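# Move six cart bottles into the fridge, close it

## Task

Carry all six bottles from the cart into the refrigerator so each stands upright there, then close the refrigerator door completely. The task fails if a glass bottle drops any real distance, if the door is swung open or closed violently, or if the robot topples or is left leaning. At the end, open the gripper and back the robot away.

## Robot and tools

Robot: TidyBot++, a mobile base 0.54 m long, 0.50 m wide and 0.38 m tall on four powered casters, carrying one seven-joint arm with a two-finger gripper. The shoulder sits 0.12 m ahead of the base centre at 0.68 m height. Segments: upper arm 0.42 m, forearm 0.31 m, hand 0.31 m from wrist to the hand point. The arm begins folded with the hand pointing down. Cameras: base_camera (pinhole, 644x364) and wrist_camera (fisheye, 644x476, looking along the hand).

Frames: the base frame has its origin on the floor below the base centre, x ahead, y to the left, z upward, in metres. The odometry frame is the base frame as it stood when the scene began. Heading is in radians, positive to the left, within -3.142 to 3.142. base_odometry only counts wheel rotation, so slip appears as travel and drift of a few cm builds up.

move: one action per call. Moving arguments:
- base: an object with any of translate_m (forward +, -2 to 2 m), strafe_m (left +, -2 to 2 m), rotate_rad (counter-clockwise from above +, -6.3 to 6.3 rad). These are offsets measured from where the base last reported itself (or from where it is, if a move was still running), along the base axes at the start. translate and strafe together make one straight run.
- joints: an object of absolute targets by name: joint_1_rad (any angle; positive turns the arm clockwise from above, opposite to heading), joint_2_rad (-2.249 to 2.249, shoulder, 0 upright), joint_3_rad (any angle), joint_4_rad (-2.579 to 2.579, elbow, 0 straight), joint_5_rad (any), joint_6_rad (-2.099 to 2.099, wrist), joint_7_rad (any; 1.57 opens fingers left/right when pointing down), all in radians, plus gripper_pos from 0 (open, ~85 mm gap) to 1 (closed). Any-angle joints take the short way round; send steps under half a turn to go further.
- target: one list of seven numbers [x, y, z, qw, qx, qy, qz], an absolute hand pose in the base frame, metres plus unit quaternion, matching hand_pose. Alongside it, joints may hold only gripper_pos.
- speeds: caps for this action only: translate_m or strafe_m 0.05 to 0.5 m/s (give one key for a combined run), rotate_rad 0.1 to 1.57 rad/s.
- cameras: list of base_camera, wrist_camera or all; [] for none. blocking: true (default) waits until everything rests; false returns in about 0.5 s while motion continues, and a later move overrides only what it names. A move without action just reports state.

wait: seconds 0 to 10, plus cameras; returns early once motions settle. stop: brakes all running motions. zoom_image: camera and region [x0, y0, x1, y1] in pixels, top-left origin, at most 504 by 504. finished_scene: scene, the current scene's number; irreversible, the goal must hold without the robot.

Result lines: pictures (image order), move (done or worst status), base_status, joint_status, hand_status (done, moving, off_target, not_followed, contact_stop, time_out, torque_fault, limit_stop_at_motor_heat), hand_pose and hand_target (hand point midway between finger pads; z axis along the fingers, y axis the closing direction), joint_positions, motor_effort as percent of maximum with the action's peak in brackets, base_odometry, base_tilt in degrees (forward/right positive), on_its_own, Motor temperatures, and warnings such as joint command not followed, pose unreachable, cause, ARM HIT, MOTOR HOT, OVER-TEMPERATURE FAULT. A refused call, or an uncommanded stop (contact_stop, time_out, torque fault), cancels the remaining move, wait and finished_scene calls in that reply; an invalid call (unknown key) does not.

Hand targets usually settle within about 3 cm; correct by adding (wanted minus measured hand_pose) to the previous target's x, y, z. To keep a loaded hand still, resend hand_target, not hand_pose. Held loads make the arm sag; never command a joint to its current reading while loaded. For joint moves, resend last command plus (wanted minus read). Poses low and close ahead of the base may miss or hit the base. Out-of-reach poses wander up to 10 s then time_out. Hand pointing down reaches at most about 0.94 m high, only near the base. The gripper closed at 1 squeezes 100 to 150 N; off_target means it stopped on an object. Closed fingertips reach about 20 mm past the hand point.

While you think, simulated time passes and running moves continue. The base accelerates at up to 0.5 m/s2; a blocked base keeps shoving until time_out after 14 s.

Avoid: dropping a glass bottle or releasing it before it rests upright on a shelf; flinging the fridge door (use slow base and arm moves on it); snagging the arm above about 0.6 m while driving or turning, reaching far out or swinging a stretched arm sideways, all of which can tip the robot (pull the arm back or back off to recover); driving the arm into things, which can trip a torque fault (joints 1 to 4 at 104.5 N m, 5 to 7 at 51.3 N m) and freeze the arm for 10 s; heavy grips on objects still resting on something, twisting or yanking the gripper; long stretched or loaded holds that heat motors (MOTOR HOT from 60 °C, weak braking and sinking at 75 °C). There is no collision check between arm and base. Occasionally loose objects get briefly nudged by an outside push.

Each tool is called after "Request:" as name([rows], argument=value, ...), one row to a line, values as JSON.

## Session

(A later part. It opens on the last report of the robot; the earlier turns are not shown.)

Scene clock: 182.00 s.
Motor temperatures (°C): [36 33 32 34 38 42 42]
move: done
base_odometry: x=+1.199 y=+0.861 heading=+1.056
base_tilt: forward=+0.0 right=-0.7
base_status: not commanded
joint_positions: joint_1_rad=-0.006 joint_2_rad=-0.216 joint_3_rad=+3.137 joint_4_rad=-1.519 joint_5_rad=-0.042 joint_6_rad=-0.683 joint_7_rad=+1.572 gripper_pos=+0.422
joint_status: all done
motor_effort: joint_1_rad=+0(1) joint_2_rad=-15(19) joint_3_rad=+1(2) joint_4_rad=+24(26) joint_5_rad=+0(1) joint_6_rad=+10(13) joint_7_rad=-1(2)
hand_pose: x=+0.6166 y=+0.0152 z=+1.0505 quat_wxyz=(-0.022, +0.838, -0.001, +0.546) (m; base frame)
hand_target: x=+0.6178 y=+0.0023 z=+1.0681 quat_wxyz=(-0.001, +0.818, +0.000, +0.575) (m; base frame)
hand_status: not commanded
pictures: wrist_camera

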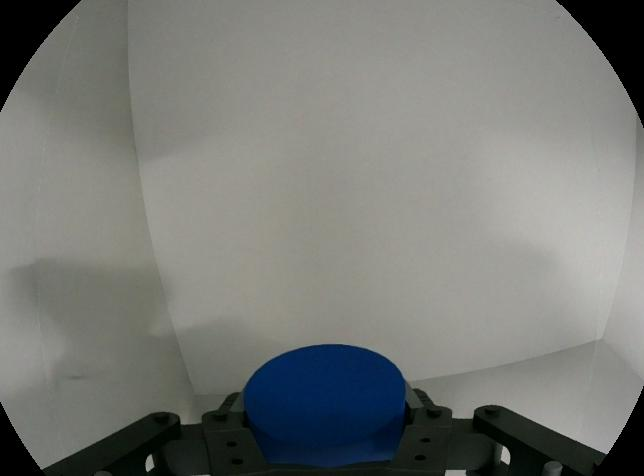

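Request:
move(joints={"joint_6_rad":-0.54}, cameras=["wrist_camera"])

Scene clock: 185.20 s.
Motor temperatures (°C): [36 33 32 34 38 42 42]
move: done
base_odometry: x=+1.199 y=+0.861 heading=+1.056
base_tilt: forward=-0.1 right=-0.7
base_status: not commanded
joint_positions: joint_1_rad=-0.006 joint_2_rad=-0.216 joint_3_rad=+3.137 joint_4_rad=-1.534 joint_5_rad=-0.042 joint_6_rad=-0.626 joint_7_rad=+1.572 gripper_pos=+0.422
joint_status: all done
motor_effort: joint_1_rad=+0(0) joint_2_rad=-17(18) joint_3_rad=+1(2) joint_4_rad=+26(27) joint_5_rad=+0(0) joint_6_rad=+12(13) joint_7_rad=-1(2)
hand_pose: x=+0.6229 y=+0.0147 z=+1.0581 quat_wxyz=(-0.022, +0.826, -0.002, +0.563) (m; base frame)
hand_target: x=+0.6244 y=+0.0023 z=+1.0888 quat_wxyz=(-0.001, +0.797, +0.000, +0.603) (m; base frame)
hand_status: not commanded
pictures: wrist_camera

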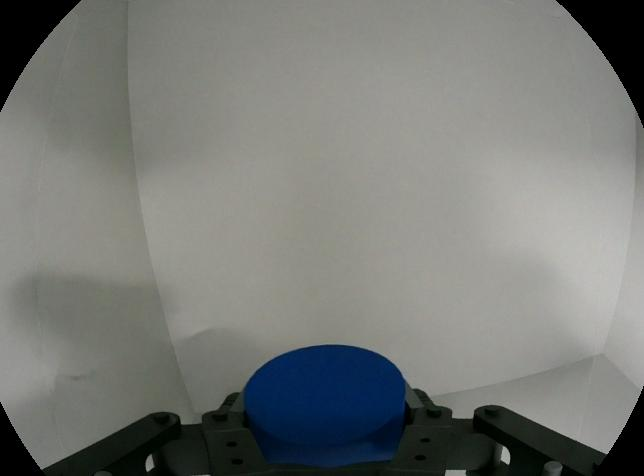

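Request:
move(joints={"joint_2_rad":-0.239,"joint_4_rad":-1.577,"joint_6_rad":-0.498}, cameras=[])

Request:
move(joints={"joint_2_rad":-0.244,"joint_4_rad":-1.61,"joint_6_rad":-0.468}, cameras=["wrist_camera"])

Scene clock: 188.57 s.
Motor temperatures (°C): [36 33 32 34 38 42 42]
move: done
base_odometry: x=+1.199 y=+0.861 heading=+1.056
base_tilt: forward=-0.1 right=-0.7
base_status: not commanded
joint_positions: joint_1_rad=-0.006 joint_2_rad=-0.218 joint_3_rad=+3.137 joint_4_rad=-1.568 joint_5_rad=-0.042 joint_6_rad=-0.587 joint_7_rad=+1.572 gripper_pos=+0.422
joint_status: all done
motor_effort: joint_1_rad=+0(0) joint_2_rad=-16(19) joint_3_rad=+1(2) joint_4_rad=+26(26) joint_5_rad=+0(1) joint_6_rad=+12(12) joint_7_rad=-1(2)
hand_pose: x=+0.6254 y=+0.0143 z=+1.0502 quat_wxyz=(-0.022, +0.824, -0.003, +0.566) (m; base frame)
hand_target: x=+0.6257 y=+0.0023 z=+1.0816 quat_wxyz=(-0.001, +0.794, +0.000, +0.607) (m; base frame)
hand_status: not commanded
pictures: none
No camera images: "cameras" was empty.

Scene clock: 189.20 s.
Motor temperatures (°C): [36 33 32 34 38 42 42]
move: done
base_odometry: x=+1.199 y=+0.861 heading=+1.056
base_tilt: forward=-0.1 right=-0.6
base_status: not commanded
joint_positions: joint_1_rad=-0.006 joint_2_rad=-0.228 joint_3_rad=+3.137 joint_4_rad=-1.593 joint_5_rad=-0.042 joint_6_rad=-0.553 joint_7_rad=+1.572 gripper_pos=+0.422
joint_status: all done
motor_effort: joint_1_rad=+1(2) joint_2_rad=-15(17) joint_3_rad=+3(3) joint_4_rad=+24(26) joint_5_rad=+1(2) joint_6_rad=+11(12) joint_7_rad=-1(1)
hand_pose: x=+0.6241 y=+0.0139 z=+1.0502 quat_wxyz=(-0.022, +0.818, -0.003, +0.574) (m; base frame)
hand_target: x=+0.6257 y=+0.0023 z=+1.0731 quat_wxyz=(-0.001, +0.794, +0.000, +0.608) (m; base frame)
hand_status: not commanded
pictures: wrist_camera

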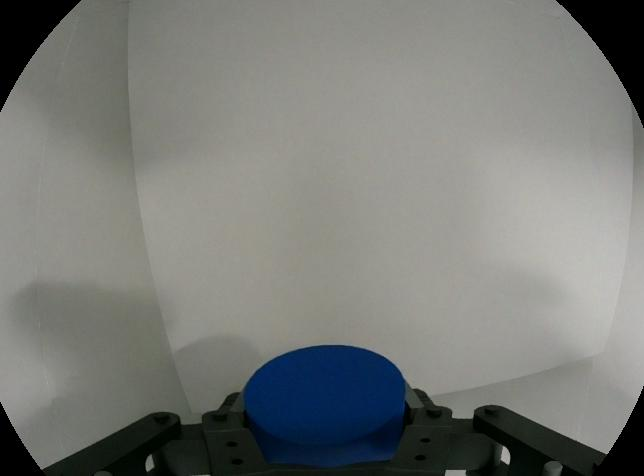

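Request:
move(joints={"joint_2_rad":-0.251,"joint_4_rad":-1.64,"joint_6_rad":-0.468}, cameras=[])

Request:
move(joints={"joint_2_rad":-0.256,"joint_4_rad":-1.68,"joint_6_rad":-0.43}, cameras=["wrist_camera"])

Scene clock: 192.93 s.
Motor temperatures (°C): [36 33 32 34 38 42 42]
move: done
base_odometry: x=+1.199 y=+0.861 heading=+1.056
base_tilt: forward=-0.1 right=-0.7
base_status: not commanded
joint_positions: joint_1_rad=-0.006 joint_2_rad=-0.239 joint_3_rad=+3.137 joint_4_rad=-1.610 joint_5_rad=-0.042 joint_6_rad=-0.536 joint_7_rad=+1.572 gripper_pos=+0.422
joint_status: all done
motor_effort: joint_1_rad=+2(2) joint_2_rad=-13(15) joint_3_rad=+3(4) joint_4_rad=+22(24) joint_5_rad=+1(2) joint_6_rad=+9(10) joint_7_rad=+0(1)
hand_pose: x=+0.6210 y=+0.0137 z=+1.0508 quat_wxyz=(-0.021, +0.815, -0.004, +0.579) (m; base frame)
hand_target: x=+0.6223 y=+0.0023 z=+1.0583 quat_wxyz=(-0.001, +0.801, +0.000, +0.599) (m; base frame)
hand_status: not commanded
pictures: none
No camera images: "cameras" was empty.

Scene clock: 193.60 s.
Motor temperatures (°C): [36 33 32 34 38 42 42]
move: done
base_odometry: x=+1.199 y=+0.861 heading=+1.056
base_tilt: forward=-0.2 right=-0.7
base_status: not commanded
joint_positions: joint_1_rad=-0.006 joint_2_rad=-0.252 joint_3_rad=+3.136 joint_4_rad=-1.642 joint_5_rad=-0.042 joint_6_rad=-0.490 joint_7_rad=+1.572 gripper_pos=+0.422
joint_status: all done
motor_effort: joint_1_rad=+3(3) joint_2_rad=-12(14) joint_3_rad=+5(5) joint_4_rad=+21(22) joint_5_rad=+3(3) joint_6_rad=+8(9) joint_7_rad=+1(1)
hand_pose: x=+0.6195 y=+0.0136 z=+1.0514 quat_wxyz=(-0.021, +0.807, -0.004, +0.590) (m; base frame)
hand_target: x=+0.6223 y=+0.0023 z=+1.0479 quat_wxyz=(-0.001, +0.800, +0.000, +0.600) (m; base frame)
hand_status: not commanded
pictures: wrist_camera

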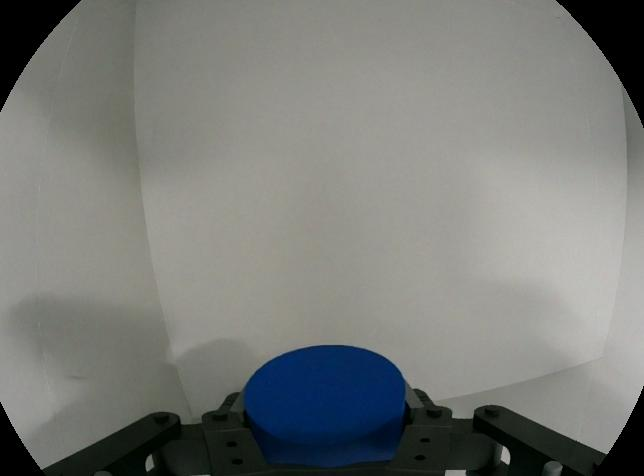

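Request:
move(joints={"joint_2_rad":-0.246,"joint_4_rad":-1.62,"joint_6_rad":-0.51}, cameras=[])

Scene clock: 197.10 s.
Motor temperatures (°C): [36 33 32 34 38 42 42]
move: done
base_odometry: x=+1.199 y=+0.861 heading=+1.056
base_tilt: forward=-0.2 right=-0.7
base_status: not commanded
joint_positions: joint_1_rad=-0.006 joint_2_rad=-0.247 joint_3_rad=+3.136 joint_4_rad=-1.629 joint_5_rad=-0.042 joint_6_rad=-0.507 joint_7_rad=+1.572 gripper_pos=+0.422
joint_status: all done
motor_effort: joint_1_rad=+0(3) joint_2_rad=-14(15) joint_3_rad=+1(4) joint_4_rad=+24(25) joint_5_rad=+1(3) joint_6_rad=+10(11) joint_7_rad=+0(2)
hand_pose: x=+0.6205 y=+0.0136 z=+1.0514 quat_wxyz=(-0.021, +0.810, -0.004, +0.586) (m; base frame)
hand_target: x=+0.6210 y=+0.0023 z=+1.0555 quat_wxyz=(-0.001, +0.809, +0.000, +0.588) (m; base frame)
hand_status: not commanded
pictures: none
No camera images: "cameras" was empty.

Request:
move(joints={"joint_2_rad":-0.242,"joint_4_rad":-1.612,"joint_6_rad":-0.57}, cameras=[])

Request:
move(joints={"gripper_pos":0.3})

Scene clock: 199.33 s.
Motor temperatures (°C): [36 33 32 34 38 42 42]
move: done
base_odometry: x=+1.199 y=+0.861 heading=+1.056
base_tilt: forward=+0.0 right=-0.7
base_status: not commanded
joint_positions: joint_1_rad=-0.006 joint_2_rad=-0.247 joint_3_rad=+3.136 joint_4_rad=-1.614 joint_5_rad=-0.042 joint_6_rad=-0.542 joint_7_rad=+1.572 gripper_pos=+0.422
joint_status: all done
motor_effort: joint_1_rad=+0(1) joint_2_rad=-12(15) joint_3_rad=+0(2) joint_4_rad=+22(25) joint_5_rad=+1(1) joint_6_rad=+10(11) joint_7_rad=-1(2)
hand_pose: x=+0.6176 y=+0.0140 z=+1.0502 quat_wxyz=(-0.022, +0.816, -0.003, +0.578) (m; base frame)
hand_target: x=+0.6165 y=+0.0022 z=+1.0407 quat_wxyz=(-0.001, +0.825, +0.000, +0.565) (m; base frame)
hand_status: not commanded
pictures: none
No camera images: "cameras" was empty.

Scene clock: 200.03 s.
Motor temperatures (°C): [36 33 32 34 38 42 42]
move: done
base_odometry: x=+1.199 y=+0.861 heading=+1.056
base_tilt: forward=-0.1 right=-0.7
base_status: not commanded
joint_positions: joint_1_rad=-0.006 joint_2_rad=-0.247 joint_3_rad=+3.136 joint_4_rad=-1.614 joint_5_rad=-0.042 joint_6_rad=-0.542 joint_7_rad=+1.572 gripper_pos=+0.300
joint_status: all done
motor_effort: joint_1_rad=+0(1) joint_2_rad=-12(14) joint_3_rad=+1(2) joint_4_rad=+22(24) joint_5_rad=+0(1) joint_6_rad=+9(10) joint_7_rad=+0(2)
hand_pose: x=+0.6176 y=+0.0140 z=+1.0503 quat_wxyz=(-0.022, +0.816, -0.003, +0.578) (m; base frame)
hand_target: x=+0.6165 y=+0.0022 z=+1.0407 quat_wxyz=(-0.001, +0.825, +0.000, +0.565) (m; base frame)
hand_status: not commanded
pictures: base_camera, wrist_camera

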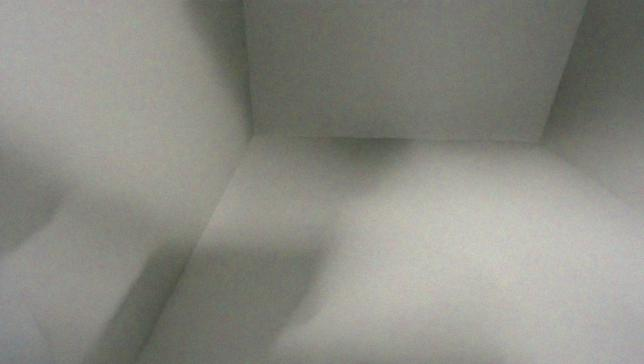

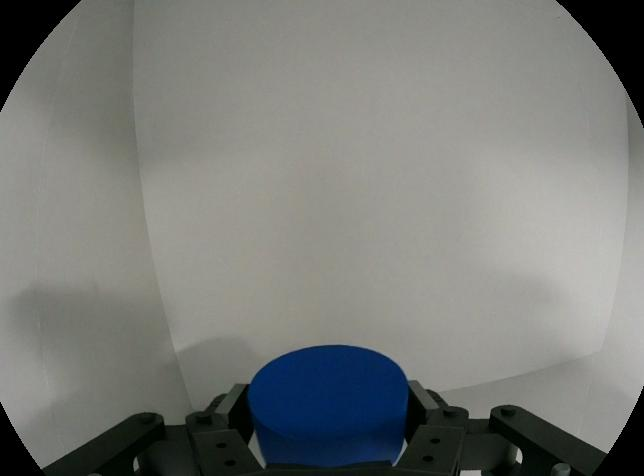

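Request:
move(base={"translate_m":-0.25}, speeds={"translate_m":0.25})

Scene clock: 203.20 s.
Motor temperatures (°C): [36 33 32 34 38 42 42]
move: done
base_odometry: x=+1.076 y=+0.643 heading=+1.056
base_tilt: forward=-0.2 right=-0.7
base_status: done
joint_positions: joint_1_rad=-0.006 joint_2_rad=-0.247 joint_3_rad=+3.137 joint_4_rad=-1.614 joint_5_rad=-0.042 joint_6_rad=-0.542 joint_7_rad=+1.572 gripper_pos=+0.300
joint_status: not commanded
motor_effort: joint_1_rad=+0(1) joint_2_rad=-12(16) joint_3_rad=+2(3) joint_4_rad=+23(23) joint_5_rad=+0(1) joint_6_rad=+9(9) joint_7_rad=+0(2)
hand_pose: x=+0.6176 y=+0.0138 z=+1.0504 quat_wxyz=(-0.022, +0.816, -0.003, +0.578) (m; base frame)
hand_target: x=+0.6165 y=+0.0022 z=+1.0407 quat_wxyz=(-0.001, +0.825, +0.000, +0.565) (m; base frame)
hand_status: not commanded
pictures: base_camera, wrist_camera

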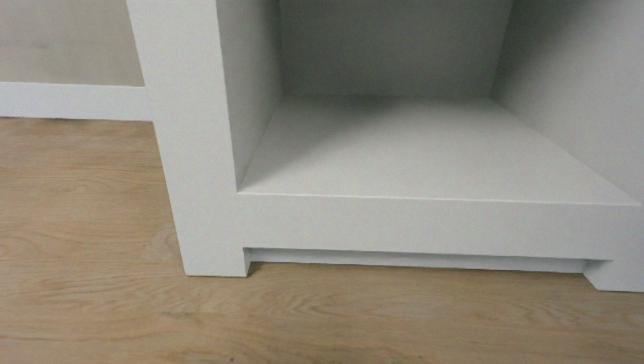

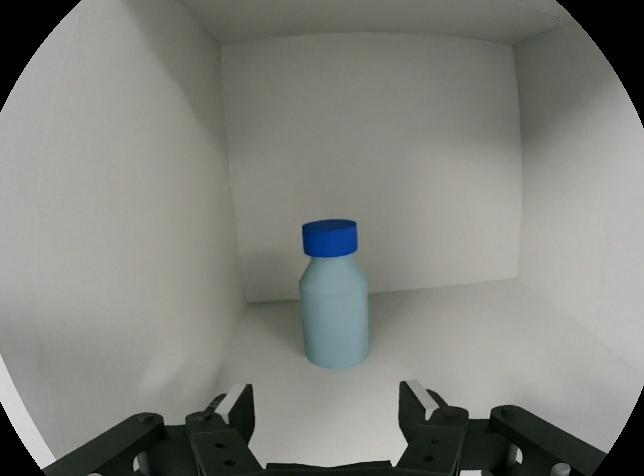

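Request:
move(base={"translate_m":-0.71}, joints={"joint_2_rad":-0.269,"joint_4_rad":-2.081,"joint_6_rad":-0.108,"gripper_pos":0.1}, cameras=[])

Request:
move(base={"translate_m":-0.544,"strafe_m":0.159,"rotate_rad":-1.856})

Scene clock: 218.63 s.
Motor temperatures (°C): [36 33 32 34 38 42 42]
move: done
base_odometry: x=+0.727 y=+0.025 heading=+1.057
base_tilt: forward=-0.1 right=-0.7
base_status: done
joint_positions: joint_1_rad=-0.006 joint_2_rad=-0.271 joint_3_rad=+3.137 joint_4_rad=-2.055 joint_5_rad=-0.042 joint_6_rad=-0.184 joint_7_rad=+1.572 gripper_pos=+0.100
joint_status: all done
motor_effort: joint_1_rad=+0(0) joint_2_rad=-12(16) joint_3_rad=+0(2) joint_4_rad=+22(24) joint_5_rad=+0(1) joint_6_rad=+8(10) joint_7_rad=-1(2)
hand_pose: x=+0.6005 y=+0.0091 z=+0.8999 quat_wxyz=(-0.017, +0.833, -0.010, +0.553) (m; base frame)
hand_target: x=+0.6049 y=+0.0022 z=+0.9058 quat_wxyz=(+0.000, +0.819, +0.000, +0.574) (m; base frame)
hand_status: not commanded
pictures: none
No camera images: "cameras" was empty.

Scene clock: 221.53 s.
Motor temperatures (°C): [36 33 32 34 38 42 42]
move: done
base_odometry: x=+0.321 y=-0.370 heading=-0.799
base_tilt: forward=-0.2 right=-0.6
base_status: done
joint_positions: joint_1_rad=-0.006 joint_2_rad=-0.268 joint_3_rad=+3.138 joint_4_rad=-2.056 joint_5_rad=-0.042 joint_6_rad=-0.180 joint_7_rad=+1.572 gripper_pos=+0.100
joint_status: not commanded
motor_effort: joint_1_rad=+0(2) joint_2_rad=-12(15) joint_3_rad=+1(3) joint_4_rad=+22(23) joint_5_rad=+0(1) joint_6_rad=+8(9) joint_7_rad=-1(2)
hand_pose: x=+0.6015 y=+0.0083 z=+0.8997 quat_wxyz=(-0.016, +0.833, -0.011, +0.554) (m; base frame)
hand_target: x=+0.6049 y=+0.0022 z=+0.9058 quat_wxyz=(+0.000, +0.819, +0.000, +0.574) (m; base frame)
hand_status: not commanded
pictures: base_camera, wrist_camera

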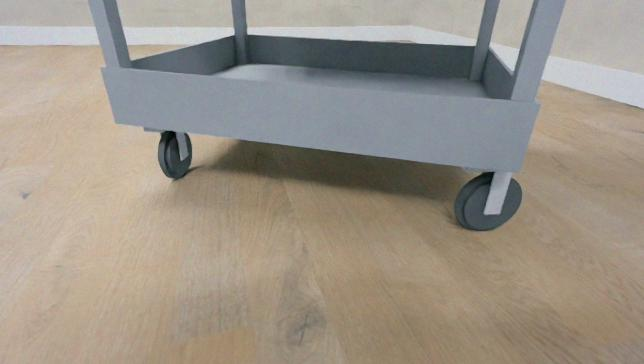

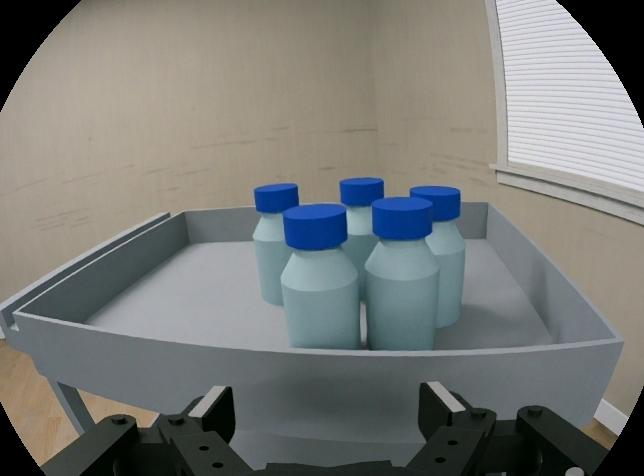

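Request:
move(base={"translate_m":0.11,"strafe_m":0.007}, joints={"joint_2_rad":-0.267,"joint_4_rad":-2.081,"joint_6_rad":-0.06,"gripper_pos":0.22}, cameras=["wrist_camera"])

Scene clock: 227.83 s.
Motor temperatures (°C): [36 33 32 34 38 42 42]
move: done
base_odometry: x=+0.403 y=-0.444 heading=-0.800
base_tilt: forward=-0.1 right=-0.6
base_status: done
joint_positions: joint_1_rad=-0.006 joint_2_rad=-0.262 joint_3_rad=+3.138 joint_4_rad=-2.058 joint_5_rad=-0.042 joint_6_rad=-0.125 joint_7_rad=+1.572 gripper_pos=+0.220
joint_status: all done
motor_effort: joint_1_rad=+0(0) joint_2_rad=-12(16) joint_3_rad=+1(2) joint_4_rad=+22(23) joint_5_rad=+0(1) joint_6_rad=+9(10) joint_7_rad=-1(2)
hand_pose: x=+0.6086 y=+0.0076 z=+0.9112 quat_wxyz=(-0.016, +0.819, -0.011, +0.573) (m; base frame)
hand_target: x=+0.6102 y=+0.0022 z=+0.9190 quat_wxyz=(-0.001, +0.806, +0.000, +0.592) (m; base frame)
hand_status: not commanded
pictures: wrist_camera

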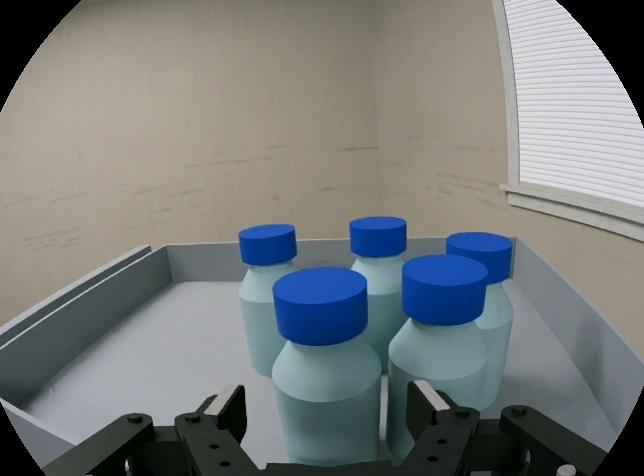

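Request:
move(base={"translate_m":0.096,"strafe_m":0.004}, speeds={"translate_m":0.15}, cameras=["wrist_camera"])

Scene clock: 231.57 s.
Motor temperatures (°C): [36 33 32 34 38 42 42]
move: done
base_odometry: x=+0.472 y=-0.510 heading=-0.800
base_tilt: forward=-0.1 right=-0.7
base_status: done
joint_positions: joint_1_rad=-0.006 joint_2_rad=-0.266 joint_3_rad=+3.138 joint_4_rad=-2.059 joint_5_rad=-0.042 joint_6_rad=-0.125 joint_7_rad=+1.572 gripper_pos=+0.220
joint_status: not commanded
motor_effort: joint_1_rad=+0(0) joint_2_rad=-12(15) joint_3_rad=+1(2) joint_4_rad=+22(23) joint_5_rad=+0(1) joint_6_rad=+9(9) joint_7_rad=-1(2)
hand_pose: x=+0.6077 y=+0.0076 z=+0.9129 quat_wxyz=(-0.016, +0.818, -0.011, +0.574) (m; base frame)
hand_target: x=+0.6102 y=+0.0022 z=+0.9190 quat_wxyz=(-0.001, +0.806, +0.000, +0.592) (m; base frame)
hand_status: not commanded
pictures: wrist_camera

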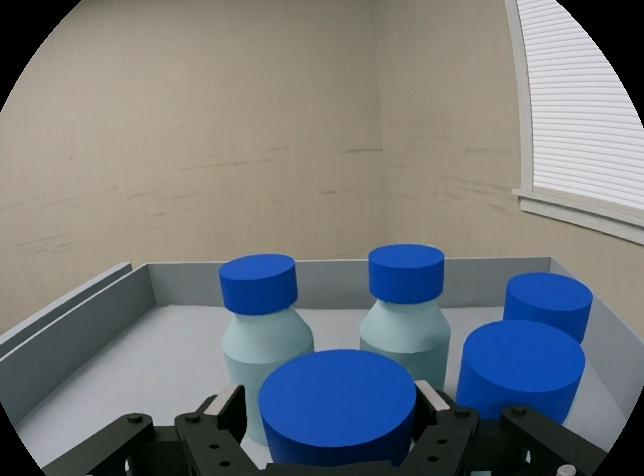

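Request:
move(base={"translate_m":0.005,"strafe_m":-0.003}, cameras=[])

Request:
move(joints={"gripper_pos":0.6}, cameras=["wrist_camera"])

Scene clock: 234.00 s.
Motor temperatures (°C): [36 33 32 34 38 42 42]
move: done
base_odometry: x=+0.474 y=-0.516 heading=-0.800
base_tilt: forward=-0.1 right=-0.8
base_status: done
joint_positions: joint_1_rad=-0.006 joint_2_rad=-0.267 joint_3_rad=+3.138 joint_4_rad=-2.059 joint_5_rad=-0.042 joint_6_rad=-0.125 joint_7_rad=+1.572 gripper_pos=+0.220
joint_status: not commanded
motor_effort: joint_1_rad=+0(1) joint_2_rad=-12(14) joint_3_rad=+2(2) joint_4_rad=+22(23) joint_5_rad=+0(1) joint_6_rad=+9(9) joint_7_rad=-1(2)
hand_pose: x=+0.6076 y=+0.0076 z=+0.9131 quat_wxyz=(-0.016, +0.818, -0.011, +0.575) (m; base frame)
hand_target: x=+0.6102 y=+0.0022 z=+0.9190 quat_wxyz=(-0.001, +0.806, +0.000, +0.592) (m; base frame)
hand_status: not commanded
pictures: none
No camera images: "cameras" was empty.

Scene clock: 234.73 s.
Motor temperatures (°C): [36 33 32 34 38 42 42]
move: off_target
base_odometry: x=+0.474 y=-0.516 heading=-0.800
base_tilt: forward=-0.1 right=-0.7
base_status: not commanded
joint_positions: joint_1_rad=-0.006 joint_2_rad=-0.267 joint_3_rad=+3.139 joint_4_rad=-2.059 joint_5_rad=-0.042 joint_6_rad=-0.124 joint_7_rad=+1.572 gripper_pos=+0.419
joint_status: gripper_pos off_target (ended at +0.419, target +0.600)
motor_effort: joint_1_rad=+0(2) joint_2_rad=-11(12) joint_3_rad=+1(2) joint_4_rad=+22(23) joint_5_rad=+1(1) joint_6_rad=+9(10) joint_7_rad=+0(1)
hand_pose: x=+0.6076 y=+0.0073 z=+0.9133 quat_wxyz=(-0.016, +0.818, -0.011, +0.575) (m; base frame)
hand_target: x=+0.6102 y=+0.0022 z=+0.9190 quat_wxyz=(-0.001, +0.806, +0.000, +0.592) (m; base frame)
hand_status: not commanded
pictures: wrist_camera

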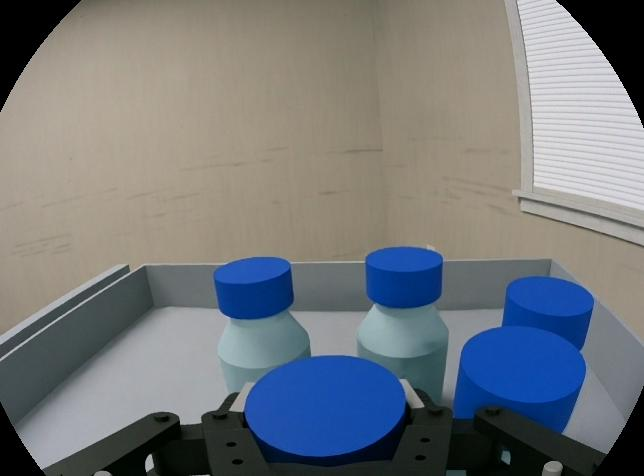

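Request:
move(joints={"joint_2_rad":-0.366,"joint_4_rad":-1.702,"joint_6_rad":-0.584}, cameras=["wrist_camera"])

Request:
move(base={"translate_m":-0.45}, joints={"joint_2_rad":-0.203,"joint_4_rad":-1.366,"joint_6_rad":-0.763}, cameras=["wrist_camera"])

Request:
move(base={"translate_m":0.238,"strafe_m":0.521,"rotate_rad":1.856}, cameras=[])

Request:
move(base={"translate_m":0.595,"strafe_m":-0.12}, joints={"joint_1_rad":0.225})

Scene clock: 252.57 s.
Motor temperatures (°C): [36 33 32 34 38 42 42]
move: done
base_odometry: x=+0.474 y=-0.516 heading=-0.800
base_tilt: forward=-0.1 right=-0.7
base_status: not commanded
joint_positions: joint_1_rad=-0.006 joint_2_rad=-0.347 joint_3_rad=+3.139 joint_4_rad=-1.723 joint_5_rad=-0.042 joint_6_rad=-0.545 joint_7_rad=+1.572 gripper_pos=+0.419
joint_status: all done
motor_effort: joint_1_rad=+0(0) joint_2_rad=-12(18) joint_3_rad=+1(2) joint_4_rad=+26(29) joint_5_rad=+0(1) joint_6_rad=+12(13) joint_7_rad=+0(2)
hand_pose: x=+0.5764 y=+0.0124 z=+1.0319 quat_wxyz=(-0.021, +0.819, -0.004, +0.573) (m; base frame)
hand_target: x=+0.5666 y=+0.0022 z=+1.0413 quat_wxyz=(+0.000, +0.819, +0.000, +0.574) (m; base frame)
hand_status: not commanded
pictures: wrist_camera

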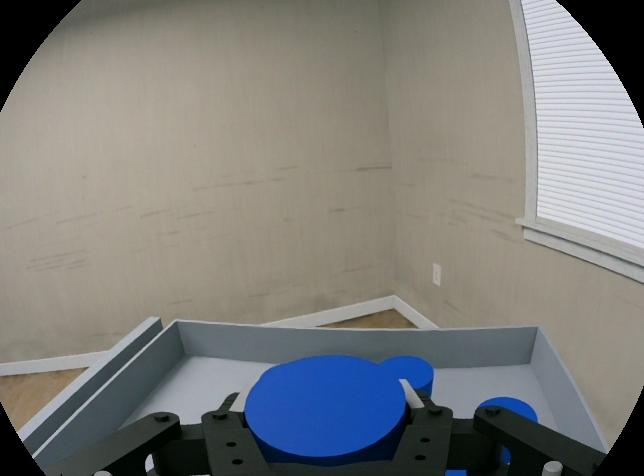

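Scene clock: 254.83 s.
Motor temperatures (°C): [36 33 32 34 38 42 42]
move: done
base_odometry: x=+0.160 y=-0.193 heading=-0.799
base_tilt: forward=-0.1 right=-0.6
base_status: done
joint_positions: joint_1_rad=-0.006 joint_2_rad=-0.195 joint_3_rad=+3.139 joint_4_rad=-1.389 joint_5_rad=-0.042 joint_6_rad=-0.729 joint_7_rad=+1.572 gripper_pos=+0.419
joint_status: all done
motor_effort: joint_1_rad=+0(1) joint_2_rad=-17(21) joint_3_rad=+1(3) joint_4_rad=+25(28) joint_5_rad=+0(1) joint_6_rad=+12(13) joint_7_rad=-1(1)
hand_pose: x=+0.6220 y=+0.0146 z=+1.1027 quat_wxyz=(-0.022, +0.820, -0.001, +0.572) (m; base frame)
hand_target: x=+0.6146 y=+0.0023 z=+1.1103 quat_wxyz=(-0.001, +0.821, +0.000, +0.571) (m; base frame)
hand_status: not commanded
pictures: wrist_camera

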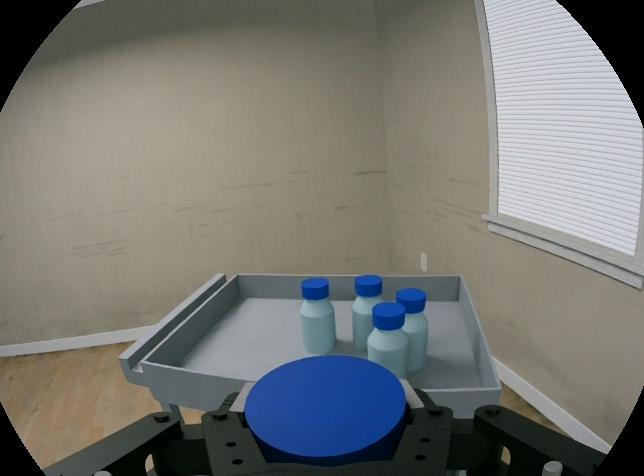

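Scene clock: 257.60 s.
Motor temperatures (°C): [36 33 32 34 38 42 42]
move: done
base_odometry: x=+0.700 y=-0.001 heading=+1.057
base_tilt: forward=-0.2 right=-0.7
base_status: done
joint_positions: joint_1_rad=-0.005 joint_2_rad=-0.181 joint_3_rad=+3.141 joint_4_rad=-1.389 joint_5_rad=-0.042 joint_6_rad=-0.729 joint_7_rad=+1.572 gripper_pos=+0.419
joint_status: not commanded
motor_effort: joint_1_rad=+0(3) joint_2_rad=-18(22) joint_3_rad=+1(4) joint_4_rad=+25(27) joint_5_rad=+0(2) joint_6_rad=+12(13) joint_7_rad=-1(2)
hand_pose: x=+0.6278 y=+0.0130 z=+1.0958 quat_wxyz=(-0.022, +0.824, -0.002, +0.566) (m; base frame)
hand_target: x=+0.6146 y=+0.0023 z=+1.1103 quat_wxyz=(-0.001, +0.821, +0.000, +0.571) (m; base frame)
hand_status: not commanded
pictures: none
No camera images: "cameras" was empty.

Scene clock: 260.07 s.
Motor temperatures (°C): [36 33 32 34 38 42 42]
move: done
base_odometry: x=+1.097 y=+0.458 heading=+1.057
base_tilt: forward=-0.2 right=-0.7
base_status: done
joint_positions: joint_1_rad=+0.203 joint_2_rad=-0.180 joint_3_rad=+3.142 joint_4_rad=-1.387 joint_5_rad=-0.042 joint_6_rad=-0.732 joint_7_rad=+1.572 gripper_pos=+0.419
joint_status: all done
motor_effort: joint_1_rad=+0(2) joint_2_rad=-18(23) joint_3_rad=+1(3) joint_4_rad=+25(27) joint_5_rad=+0(1) joint_6_rad=+12(13) joint_7_rad=+0(2)
hand_pose: x=+0.6192 y=-0.0930 z=+1.0957 quat_wxyz=(+0.037, +0.820, -0.088, +0.565) (m; base frame)
hand_target: x=+0.6026 y=-0.1084 z=+1.1103 quat_wxyz=(+0.064, +0.816, -0.092, +0.568) (m; base frame)
hand_status: not commanded
pictures: base_camera, wrist_camera

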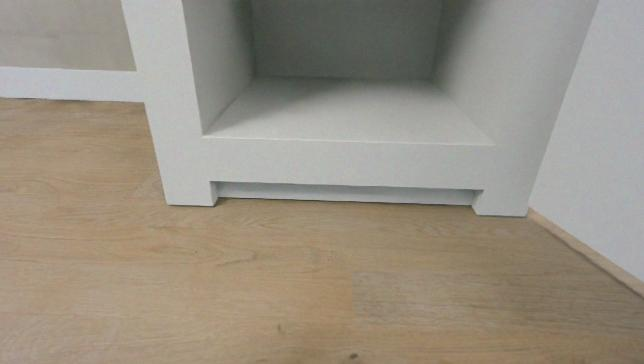

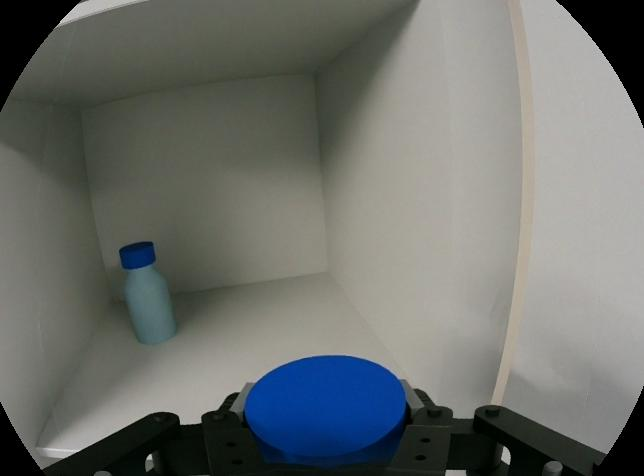

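Request:
move(base={"translate_m":0.4,"strafe_m":-0.035}, speeds={"translate_m":0.3}, cameras=["wrist_camera"])

Request:
move(joints={"joint_2_rad":-0.242,"joint_4_rad":-1.575,"joint_6_rad":-0.52}, cameras=["wrist_camera"])

Scene clock: 269.20 s.
Motor temperatures (°C): [36 33 32 34 38 42 42]
move: done
base_odometry: x=+1.324 y=+0.789 heading=+1.057
base_tilt: forward=-0.2 right=-0.6
base_status: done
joint_positions: joint_1_rad=+0.203 joint_2_rad=-0.184 joint_3_rad=+3.142 joint_4_rad=-1.386 joint_5_rad=-0.042 joint_6_rad=-0.733 joint_7_rad=+1.572 gripper_pos=+0.419
joint_status: not commanded
motor_effort: joint_1_rad=+0(0) joint_2_rad=-18(21) joint_3_rad=+1(2) joint_4_rad=+25(26) joint_5_rad=+0(1) joint_6_rad=+12(13) joint_7_rad=-1(1)
hand_pose: x=+0.6177 y=-0.0926 z=+1.0976 quat_wxyz=(+0.037, +0.819, -0.088, +0.566) (m; base frame)
hand_target: x=+0.6026 y=-0.1084 z=+1.1103 quat_wxyz=(+0.064, +0.816, -0.092, +0.568) (m; base frame)
hand_status: not commanded
pictures: wrist_camera

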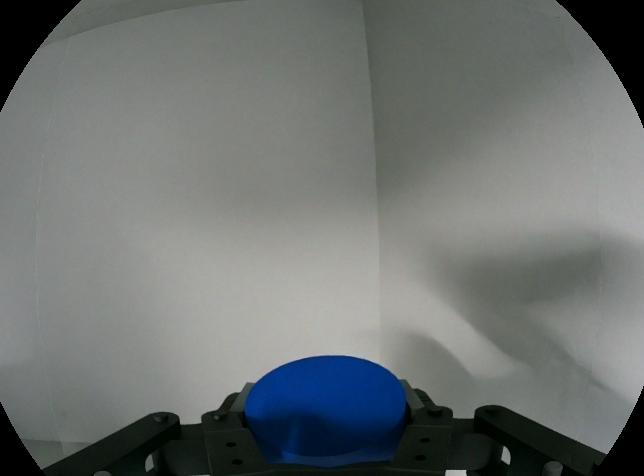

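Scene clock: 270.40 s.
Motor temperatures (°C): [36 33 32 34 38 42 42]
move: done
base_odometry: x=+1.324 y=+0.789 heading=+1.057
base_tilt: forward=-0.1 right=-0.6
base_status: not commanded
joint_positions: joint_1_rad=+0.203 joint_2_rad=-0.223 joint_3_rad=+3.142 joint_4_rad=-1.557 joint_5_rad=-0.042 joint_6_rad=-0.608 joint_7_rad=+1.572 gripper_pos=+0.419
joint_status: all done
motor_effort: joint_1_rad=+1(1) joint_2_rad=-15(18) joint_3_rad=+2(3) joint_4_rad=+24(27) joint_5_rad=+1(2) joint_6_rad=+10(12) joint_7_rad=+0(2)
hand_pose: x=+0.6130 y=-0.0929 z=+1.0536 quat_wxyz=(+0.038, +0.820, -0.091, +0.564) (m; base frame)
hand_target: x=+0.6104 y=-0.1102 z=+1.0777 quat_wxyz=(+0.067, +0.795, -0.089, +0.597) (m; base frame)
hand_status: not commanded
pictures: wrist_camera

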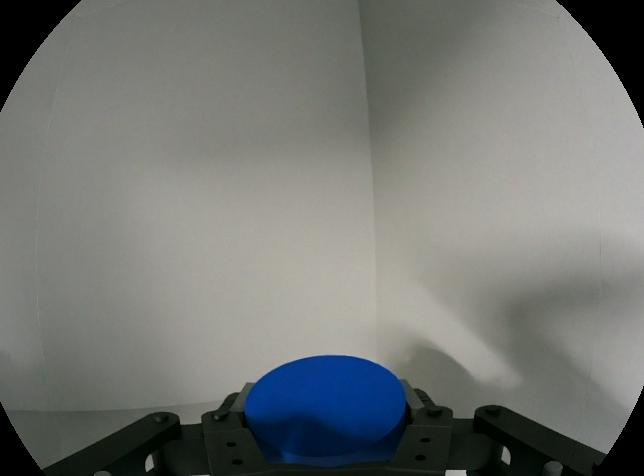

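Request:
move(joints={"joint_2_rad":-0.247,"joint_4_rad":-1.60,"joint_6_rad":-0.49}, cameras=[])

Scene clock: 273.20 s.
Motor temperatures (°C): [36 33 32 34 38 42 42]
move: done
base_odometry: x=+1.324 y=+0.789 heading=+1.057
base_tilt: forward=-0.1 right=-0.7
base_status: not commanded
joint_positions: joint_1_rad=+0.203 joint_2_rad=-0.234 joint_3_rad=+3.141 joint_4_rad=-1.581 joint_5_rad=-0.042 joint_6_rad=-0.575 joint_7_rad=+1.572 gripper_pos=+0.419
joint_status: all done
motor_effort: joint_1_rad=+1(2) joint_2_rad=-14(16) joint_3_rad=+2(4) joint_4_rad=+24(25) joint_5_rad=+1(2) joint_6_rad=+11(11) joint_7_rad=+1(2)
hand_pose: x=+0.6118 y=-0.0927 z=+1.0534 quat_wxyz=(+0.039, +0.815, -0.091, +0.571) (m; base frame)
hand_target: x=+0.6107 y=-0.1102 z=+1.0740 quat_wxyz=(+0.067, +0.792, -0.089, +0.601) (m; base frame)
hand_status: not commanded
pictures: none
No camera images: "cameras" was empty.

Request:
move(joints={"gripper_pos":0.27}, cameras=[])

Request:
move(base={"translate_m":-0.35}, speeds={"translate_m":0.3}, cameras=["wrist_camera"])

Scene clock: 277.27 s.
Motor temperatures (°C): [36 33 32 34 38 42 42]
move: done
base_odometry: x=+1.324 y=+0.789 heading=+1.057
base_tilt: forward=-0.1 right=-0.7
base_status: not commanded
joint_positions: joint_1_rad=+0.204 joint_2_rad=-0.237 joint_3_rad=+3.141 joint_4_rad=-1.582 joint_5_rad=-0.042 joint_6_rad=-0.562 joint_7_rad=+1.572 gripper_pos=+0.270
joint_status: all done
motor_effort: joint_1_rad=+0(1) joint_2_rad=-13(15) joint_3_rad=+2(3) joint_4_rad=+23(25) joint_5_rad=+0(2) joint_6_rad=+9(11) joint_7_rad=+0(2)
hand_pose: x=+0.6117 y=-0.0931 z=+1.0589 quat_wxyz=(+0.040, +0.810, -0.090, +0.578) (m; base frame)
hand_target: x=+0.6107 y=-0.1102 z=+1.0740 quat_wxyz=(+0.067, +0.792, -0.089, +0.601) (m; base frame)
hand_status: not commanded
pictures: none
No camera images: "cameras" was empty.

Scene clock: 279.37 s.
Motor temperatures (°C): [36 33 32 34 38 42 42]
move: done
base_odometry: x=+1.152 y=+0.485 heading=+1.057
base_tilt: forward=-0.1 right=-0.7
base_status: done
joint_positions: joint_1_rad=+0.204 joint_2_rad=-0.251 joint_3_rad=+3.141 joint_4_rad=-1.582 joint_5_rad=-0.042 joint_6_rad=-0.561 joint_7_rad=+1.572 gripper_pos=+0.270
joint_status: not commanded
motor_effort: joint_1_rad=+0(1) joint_2_rad=-12(17) joint_3_rad=+1(2) joint_4_rad=+22(23) joint_5_rad=+1(1) joint_6_rad=+9(10) joint_7_rad=-1(2)
hand_pose: x=+0.6065 y=-0.0922 z=+1.0661 quat_wxyz=(+0.040, +0.806, -0.090, +0.584) (m; base frame)
hand_target: x=+0.6107 y=-0.1102 z=+1.0740 quat_wxyz=(+0.067, +0.792, -0.089, +0.601) (m; base frame)
hand_status: not commanded
pictures: wrist_camera

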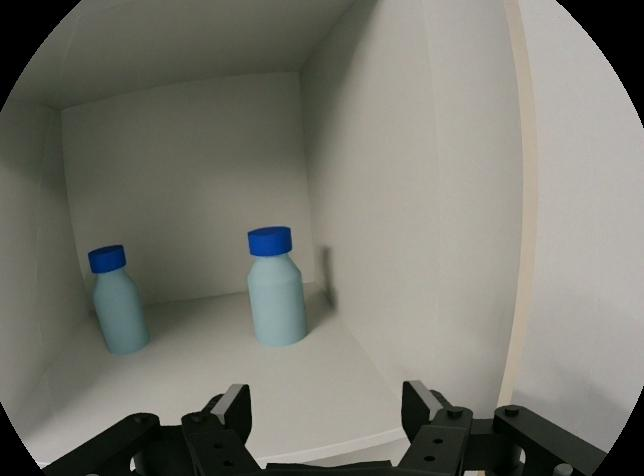

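Request:
move(base={"translate_m":-0.65}, joints={"joint_1_rad":0,"joint_2_rad":-0.267,"joint_4_rad":-2.081,"joint_6_rad":-0.06,"gripper_pos":0.15}, cameras=[])

Request:
move(base={"translate_m":-0.586,"strafe_m":0.248,"rotate_rad":-1.857}, cameras=["wrist_camera"])

Scene clock: 286.30 s.
Motor temperatures (°C): [36 33 32 34 38 42 42]
move: done
base_odometry: x=+0.833 y=-0.082 heading=+1.057
base_tilt: forward=-0.1 right=-0.7
base_status: done
joint_positions: joint_1_rad=+0.027 joint_2_rad=-0.270 joint_3_rad=+3.141 joint_4_rad=-2.056 joint_5_rad=-0.042 joint_6_rad=-0.136 joint_7_rad=+1.572 gripper_pos=+0.150
joint_status: all done
motor_effort: joint_1_rad=+0(1) joint_2_rad=-12(17) joint_3_rad=+1(2) joint_4_rad=+22(24) joint_5_rad=+0(1) joint_6_rad=+9(10) joint_7_rad=+0(2)
hand_pose: x=+0.6061 y=-0.0097 z=+0.9128 quat_wxyz=(-0.006, +0.820, -0.026, +0.572) (m; base frame)
hand_target: x=+0.6102 y=+0.0022 z=+0.9190 quat_wxyz=(-0.001, +0.806, +0.000, +0.592) (m; base frame)
hand_status: not commanded
pictures: none
No camera images: "cameras" was empty.

Scene clock: 289.13 s.
Motor temperatures (°C): [36 33 32 34 38 42 42]
move: done
base_odometry: x=+0.329 y=-0.470 heading=-0.800
base_tilt: forward=-0.1 right=-0.6
base_status: done
joint_positions: joint_1_rad=+0.021 joint_2_rad=-0.265 joint_3_rad=+3.144 joint_4_rad=-2.056 joint_5_rad=-0.042 joint_6_rad=-0.133 joint_7_rad=+1.572 gripper_pos=+0.150
joint_status: not commanded
motor_effort: joint_1_rad=+0(2) joint_2_rad=-12(15) joint_3_rad=+1(3) joint_4_rad=+22(23) joint_5_rad=+1(1) joint_6_rad=+9(9) joint_7_rad=-1(2)
hand_pose: x=+0.6075 y=-0.0082 z=+0.9118 quat_wxyz=(-0.008, +0.820, -0.025, +0.572) (m; base frame)
hand_target: x=+0.6102 y=+0.0022 z=+0.9190 quat_wxyz=(-0.001, +0.806, +0.000, +0.592) (m; base frame)
hand_status: not commanded
pictures: wrist_camera

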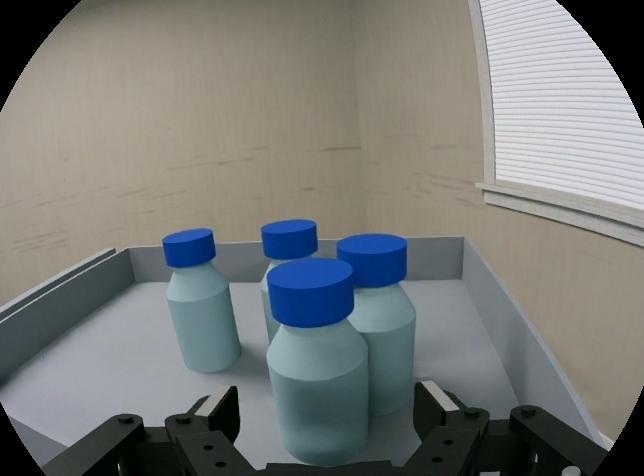

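Request:
move(base={"translate_m":0.117,"strafe_m":0.005}, speeds={"translate_m":0.2}, cameras=["wrist_camera"])

Scene clock: 294.60 s.
Motor temperatures (°C): [36 33 32 34 38 42 42]
move: done
base_odometry: x=+0.414 y=-0.551 heading=-0.801
base_tilt: forward=-0.1 right=-0.7
base_status: done
joint_positions: joint_1_rad=+0.021 joint_2_rad=-0.267 joint_3_rad=+3.144 joint_4_rad=-2.057 joint_5_rad=-0.042 joint_6_rad=-0.132 joint_7_rad=+1.572 gripper_pos=+0.150
joint_status: not commanded
motor_effort: joint_1_rad=+0(1) joint_2_rad=-12(15) joint_3_rad=+1(2) joint_4_rad=+22(23) joint_5_rad=+0(1) joint_6_rad=+9(10) joint_7_rad=-1(1)
hand_pose: x=+0.6073 y=-0.0081 z=+0.9125 quat_wxyz=(-0.008, +0.819, -0.025, +0.573) (m; base frame)
hand_target: x=+0.6102 y=+0.0022 z=+0.9190 quat_wxyz=(-0.001, +0.806, +0.000, +0.592) (m; base frame)
hand_status: not commanded
pictures: wrist_camera

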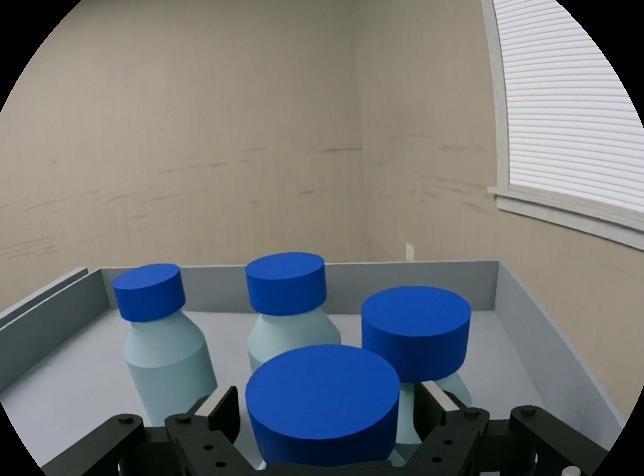

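Request:
move(joints={"gripper_pos":0.6}, cameras=["wrist_camera"])

Request:
move(joints={"joint_2_rad":-0.366,"joint_4_rad":-1.702,"joint_6_rad":-0.584}, cameras=["wrist_camera"])

Scene clock: 297.07 s.
Motor temperatures (°C): [36 33 32 34 38 42 42]
move: off_target
base_odometry: x=+0.414 y=-0.551 heading=-0.801
base_tilt: forward=-0.1 right=-0.7
base_status: not commanded
joint_positions: joint_1_rad=+0.020 joint_2_rad=-0.267 joint_3_rad=+3.144 joint_4_rad=-2.057 joint_5_rad=-0.042 joint_6_rad=-0.131 joint_7_rad=+1.572 gripper_pos=+0.425
joint_status: gripper_pos off_target (ended at +0.425, target +0.600)
motor_effort: joint_1_rad=+0(1) joint_2_rad=-11(12) joint_3_rad=+0(2) joint_4_rad=+22(23) joint_5_rad=-1(1) joint_6_rad=+9(10) joint_7_rad=-2(2)
hand_pose: x=+0.6073 y=-0.0080 z=+0.9129 quat_wxyz=(-0.008, +0.819, -0.024, +0.573) (m; base frame)
hand_target: x=+0.6102 y=+0.0022 z=+0.9190 quat_wxyz=(-0.001, +0.806, +0.000, +0.592) (m; base frame)
hand_status: not commanded
pictures: wrist_camera

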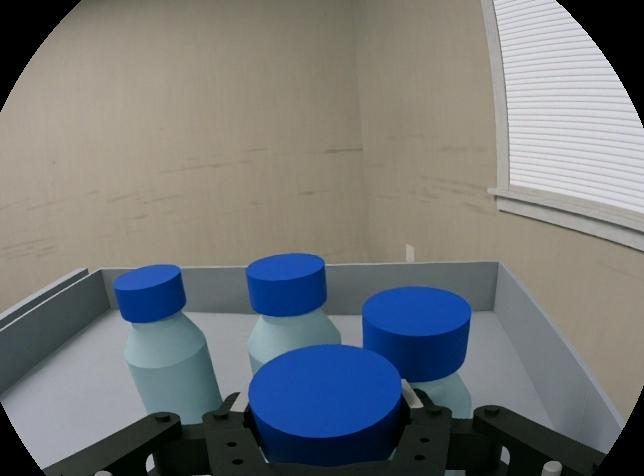

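Scene clock: 298.90 s.
Motor temperatures (°C): [36 33 32 34 38 42 42]
move: done
base_odometry: x=+0.414 y=-0.551 heading=-0.801
base_tilt: forward=-0.1 right=-0.6
base_status: not commanded
joint_positions: joint_1_rad=+0.020 joint_2_rad=-0.346 joint_3_rad=+3.144 joint_4_rad=-1.725 joint_5_rad=-0.042 joint_6_rad=-0.549 joint_7_rad=+1.572 gripper_pos=+0.425
joint_status: all done
motor_effort: joint_1_rad=+0(0) joint_2_rad=-12(19) joint_3_rad=+2(2) joint_4_rad=+27(30) joint_5_rad=+0(1) joint_6_rad=+12(13) joint_7_rad=-1(2)
hand_pose: x=+0.5767 y=-0.0023 z=+1.0287 quat_wxyz=(-0.013, +0.821, -0.017, +0.570) (m; base frame)
hand_target: x=+0.5666 y=+0.0022 z=+1.0413 quat_wxyz=(+0.000, +0.819, +0.000, +0.574) (m; base frame)
hand_status: not commanded
pictures: wrist_camera

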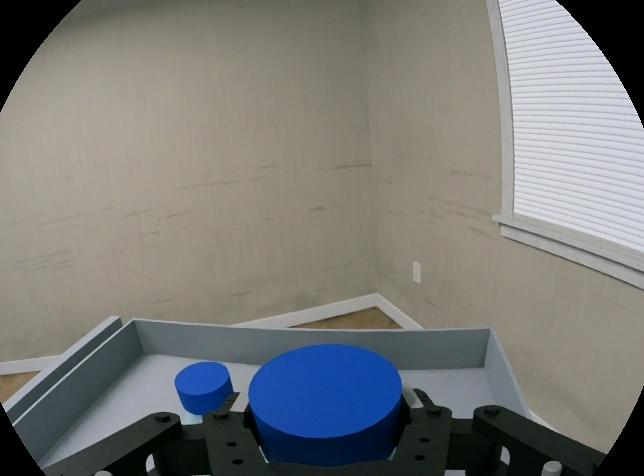

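Request:
move(base={"translate_m":-0.5}, joints={"joint_2_rad":-0.203,"joint_4_rad":-1.366,"joint_6_rad":-0.763}, cameras=["wrist_camera"])

Request:
move(base={"translate_m":0.304,"strafe_m":0.589,"rotate_rad":1.858}, cameras=[])

Request:
move(base={"translate_m":0.589,"strafe_m":-0.122})

Scene clock: 307.10 s.
Motor temperatures (°C): [36 33 32 34 38 42 42]
move: done
base_odometry: x=+0.066 y=-0.192 heading=-0.801
base_tilt: forward=-0.1 right=-0.7
base_status: done
joint_positions: joint_1_rad=+0.020 joint_2_rad=-0.192 joint_3_rad=+3.143 joint_4_rad=-1.392 joint_5_rad=-0.042 joint_6_rad=-0.733 joint_7_rad=+1.572 gripper_pos=+0.425
joint_status: all done
motor_effort: joint_1_rad=+0(1) joint_2_rad=-17(22) joint_3_rad=+2(2) joint_4_rad=+26(29) joint_5_rad=+0(1) joint_6_rad=+13(14) joint_7_rad=-1(2)
hand_pose: x=+0.6229 y=-0.0009 z=+1.0986 quat_wxyz=(-0.014, +0.823, -0.013, +0.568) (m; base frame)
hand_target: x=+0.6146 y=+0.0023 z=+1.1104 quat_wxyz=(-0.001, +0.821, +0.000, +0.571) (m; base frame)
hand_status: not commanded
pictures: wrist_camera

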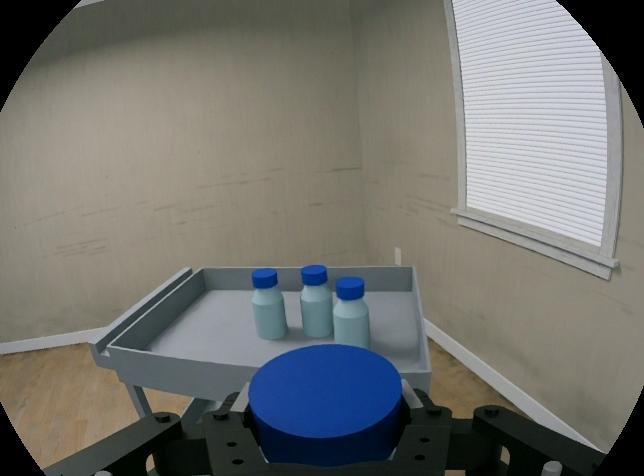

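Scene clock: 310.03 s.
Motor temperatures (°C): [36 33 32 34 38 42 42]
move: done
base_odometry: x=+0.701 y=+0.000 heading=+1.057
base_tilt: forward=-0.1 right=-0.7
base_status: done
joint_positions: joint_1_rad=+0.015 joint_2_rad=-0.182 joint_3_rad=+3.141 joint_4_rad=-1.392 joint_5_rad=-0.042 joint_6_rad=-0.733 joint_7_rad=+1.572 gripper_pos=+0.425
joint_status: not commanded
motor_effort: joint_1_rad=+0(3) joint_2_rad=-18(21) joint_3_rad=+1(4) joint_4_rad=+26(27) joint_5_rad=+0(2) joint_6_rad=+12(13) joint_7_rad=-1(2)
hand_pose: x=+0.6270 y=+0.0030 z=+1.0937 quat_wxyz=(-0.016, +0.825, -0.010, +0.564) (m; base frame)
hand_target: x=+0.6146 y=+0.0023 z=+1.1104 quat_wxyz=(-0.001, +0.821, +0.000, +0.571) (m; base frame)
hand_status: not commanded
pictures: none
No camera images: "cameras" was empty.

Scene clock: 312.50 s.
Motor temperatures (°C): [36 33 32 34 38 42 42]
move: done
base_odometry: x=+1.096 y=+0.453 heading=+1.057
base_tilt: forward=-0.1 right=-0.7
base_status: done
joint_positions: joint_1_rad=+0.015 joint_2_rad=-0.178 joint_3_rad=+3.141 joint_4_rad=-1.390 joint_5_rad=-0.042 joint_6_rad=-0.736 joint_7_rad=+1.572 gripper_pos=+0.425
joint_status: not commanded
motor_effort: joint_1_rad=+0(1) joint_2_rad=-18(23) joint_3_rad=+1(3) joint_4_rad=+25(27) joint_5_rad=+0(1) joint_6_rad=+12(13) joint_7_rad=-2(2)
hand_pose: x=+0.6282 y=+0.0030 z=+1.0918 quat_wxyz=(-0.016, +0.827, -0.010, +0.562) (m; base frame)
hand_target: x=+0.6146 y=+0.0023 z=+1.1104 quat_wxyz=(-0.001, +0.821, +0.000, +0.571) (m; base frame)
hand_status: not commanded
pictures: base_camera, wrist_camera

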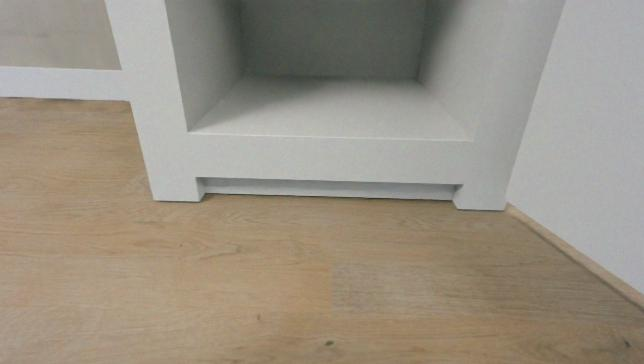

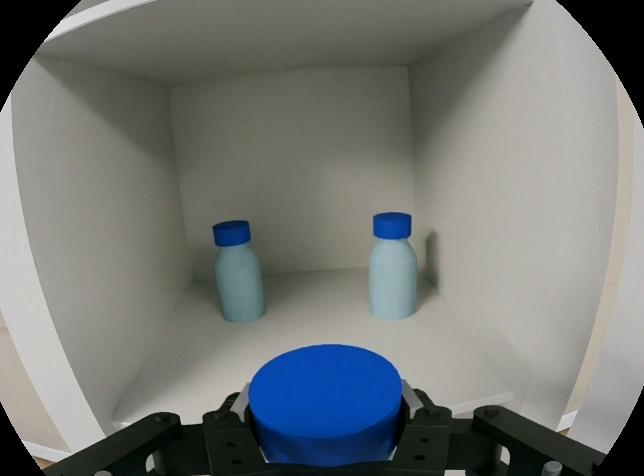

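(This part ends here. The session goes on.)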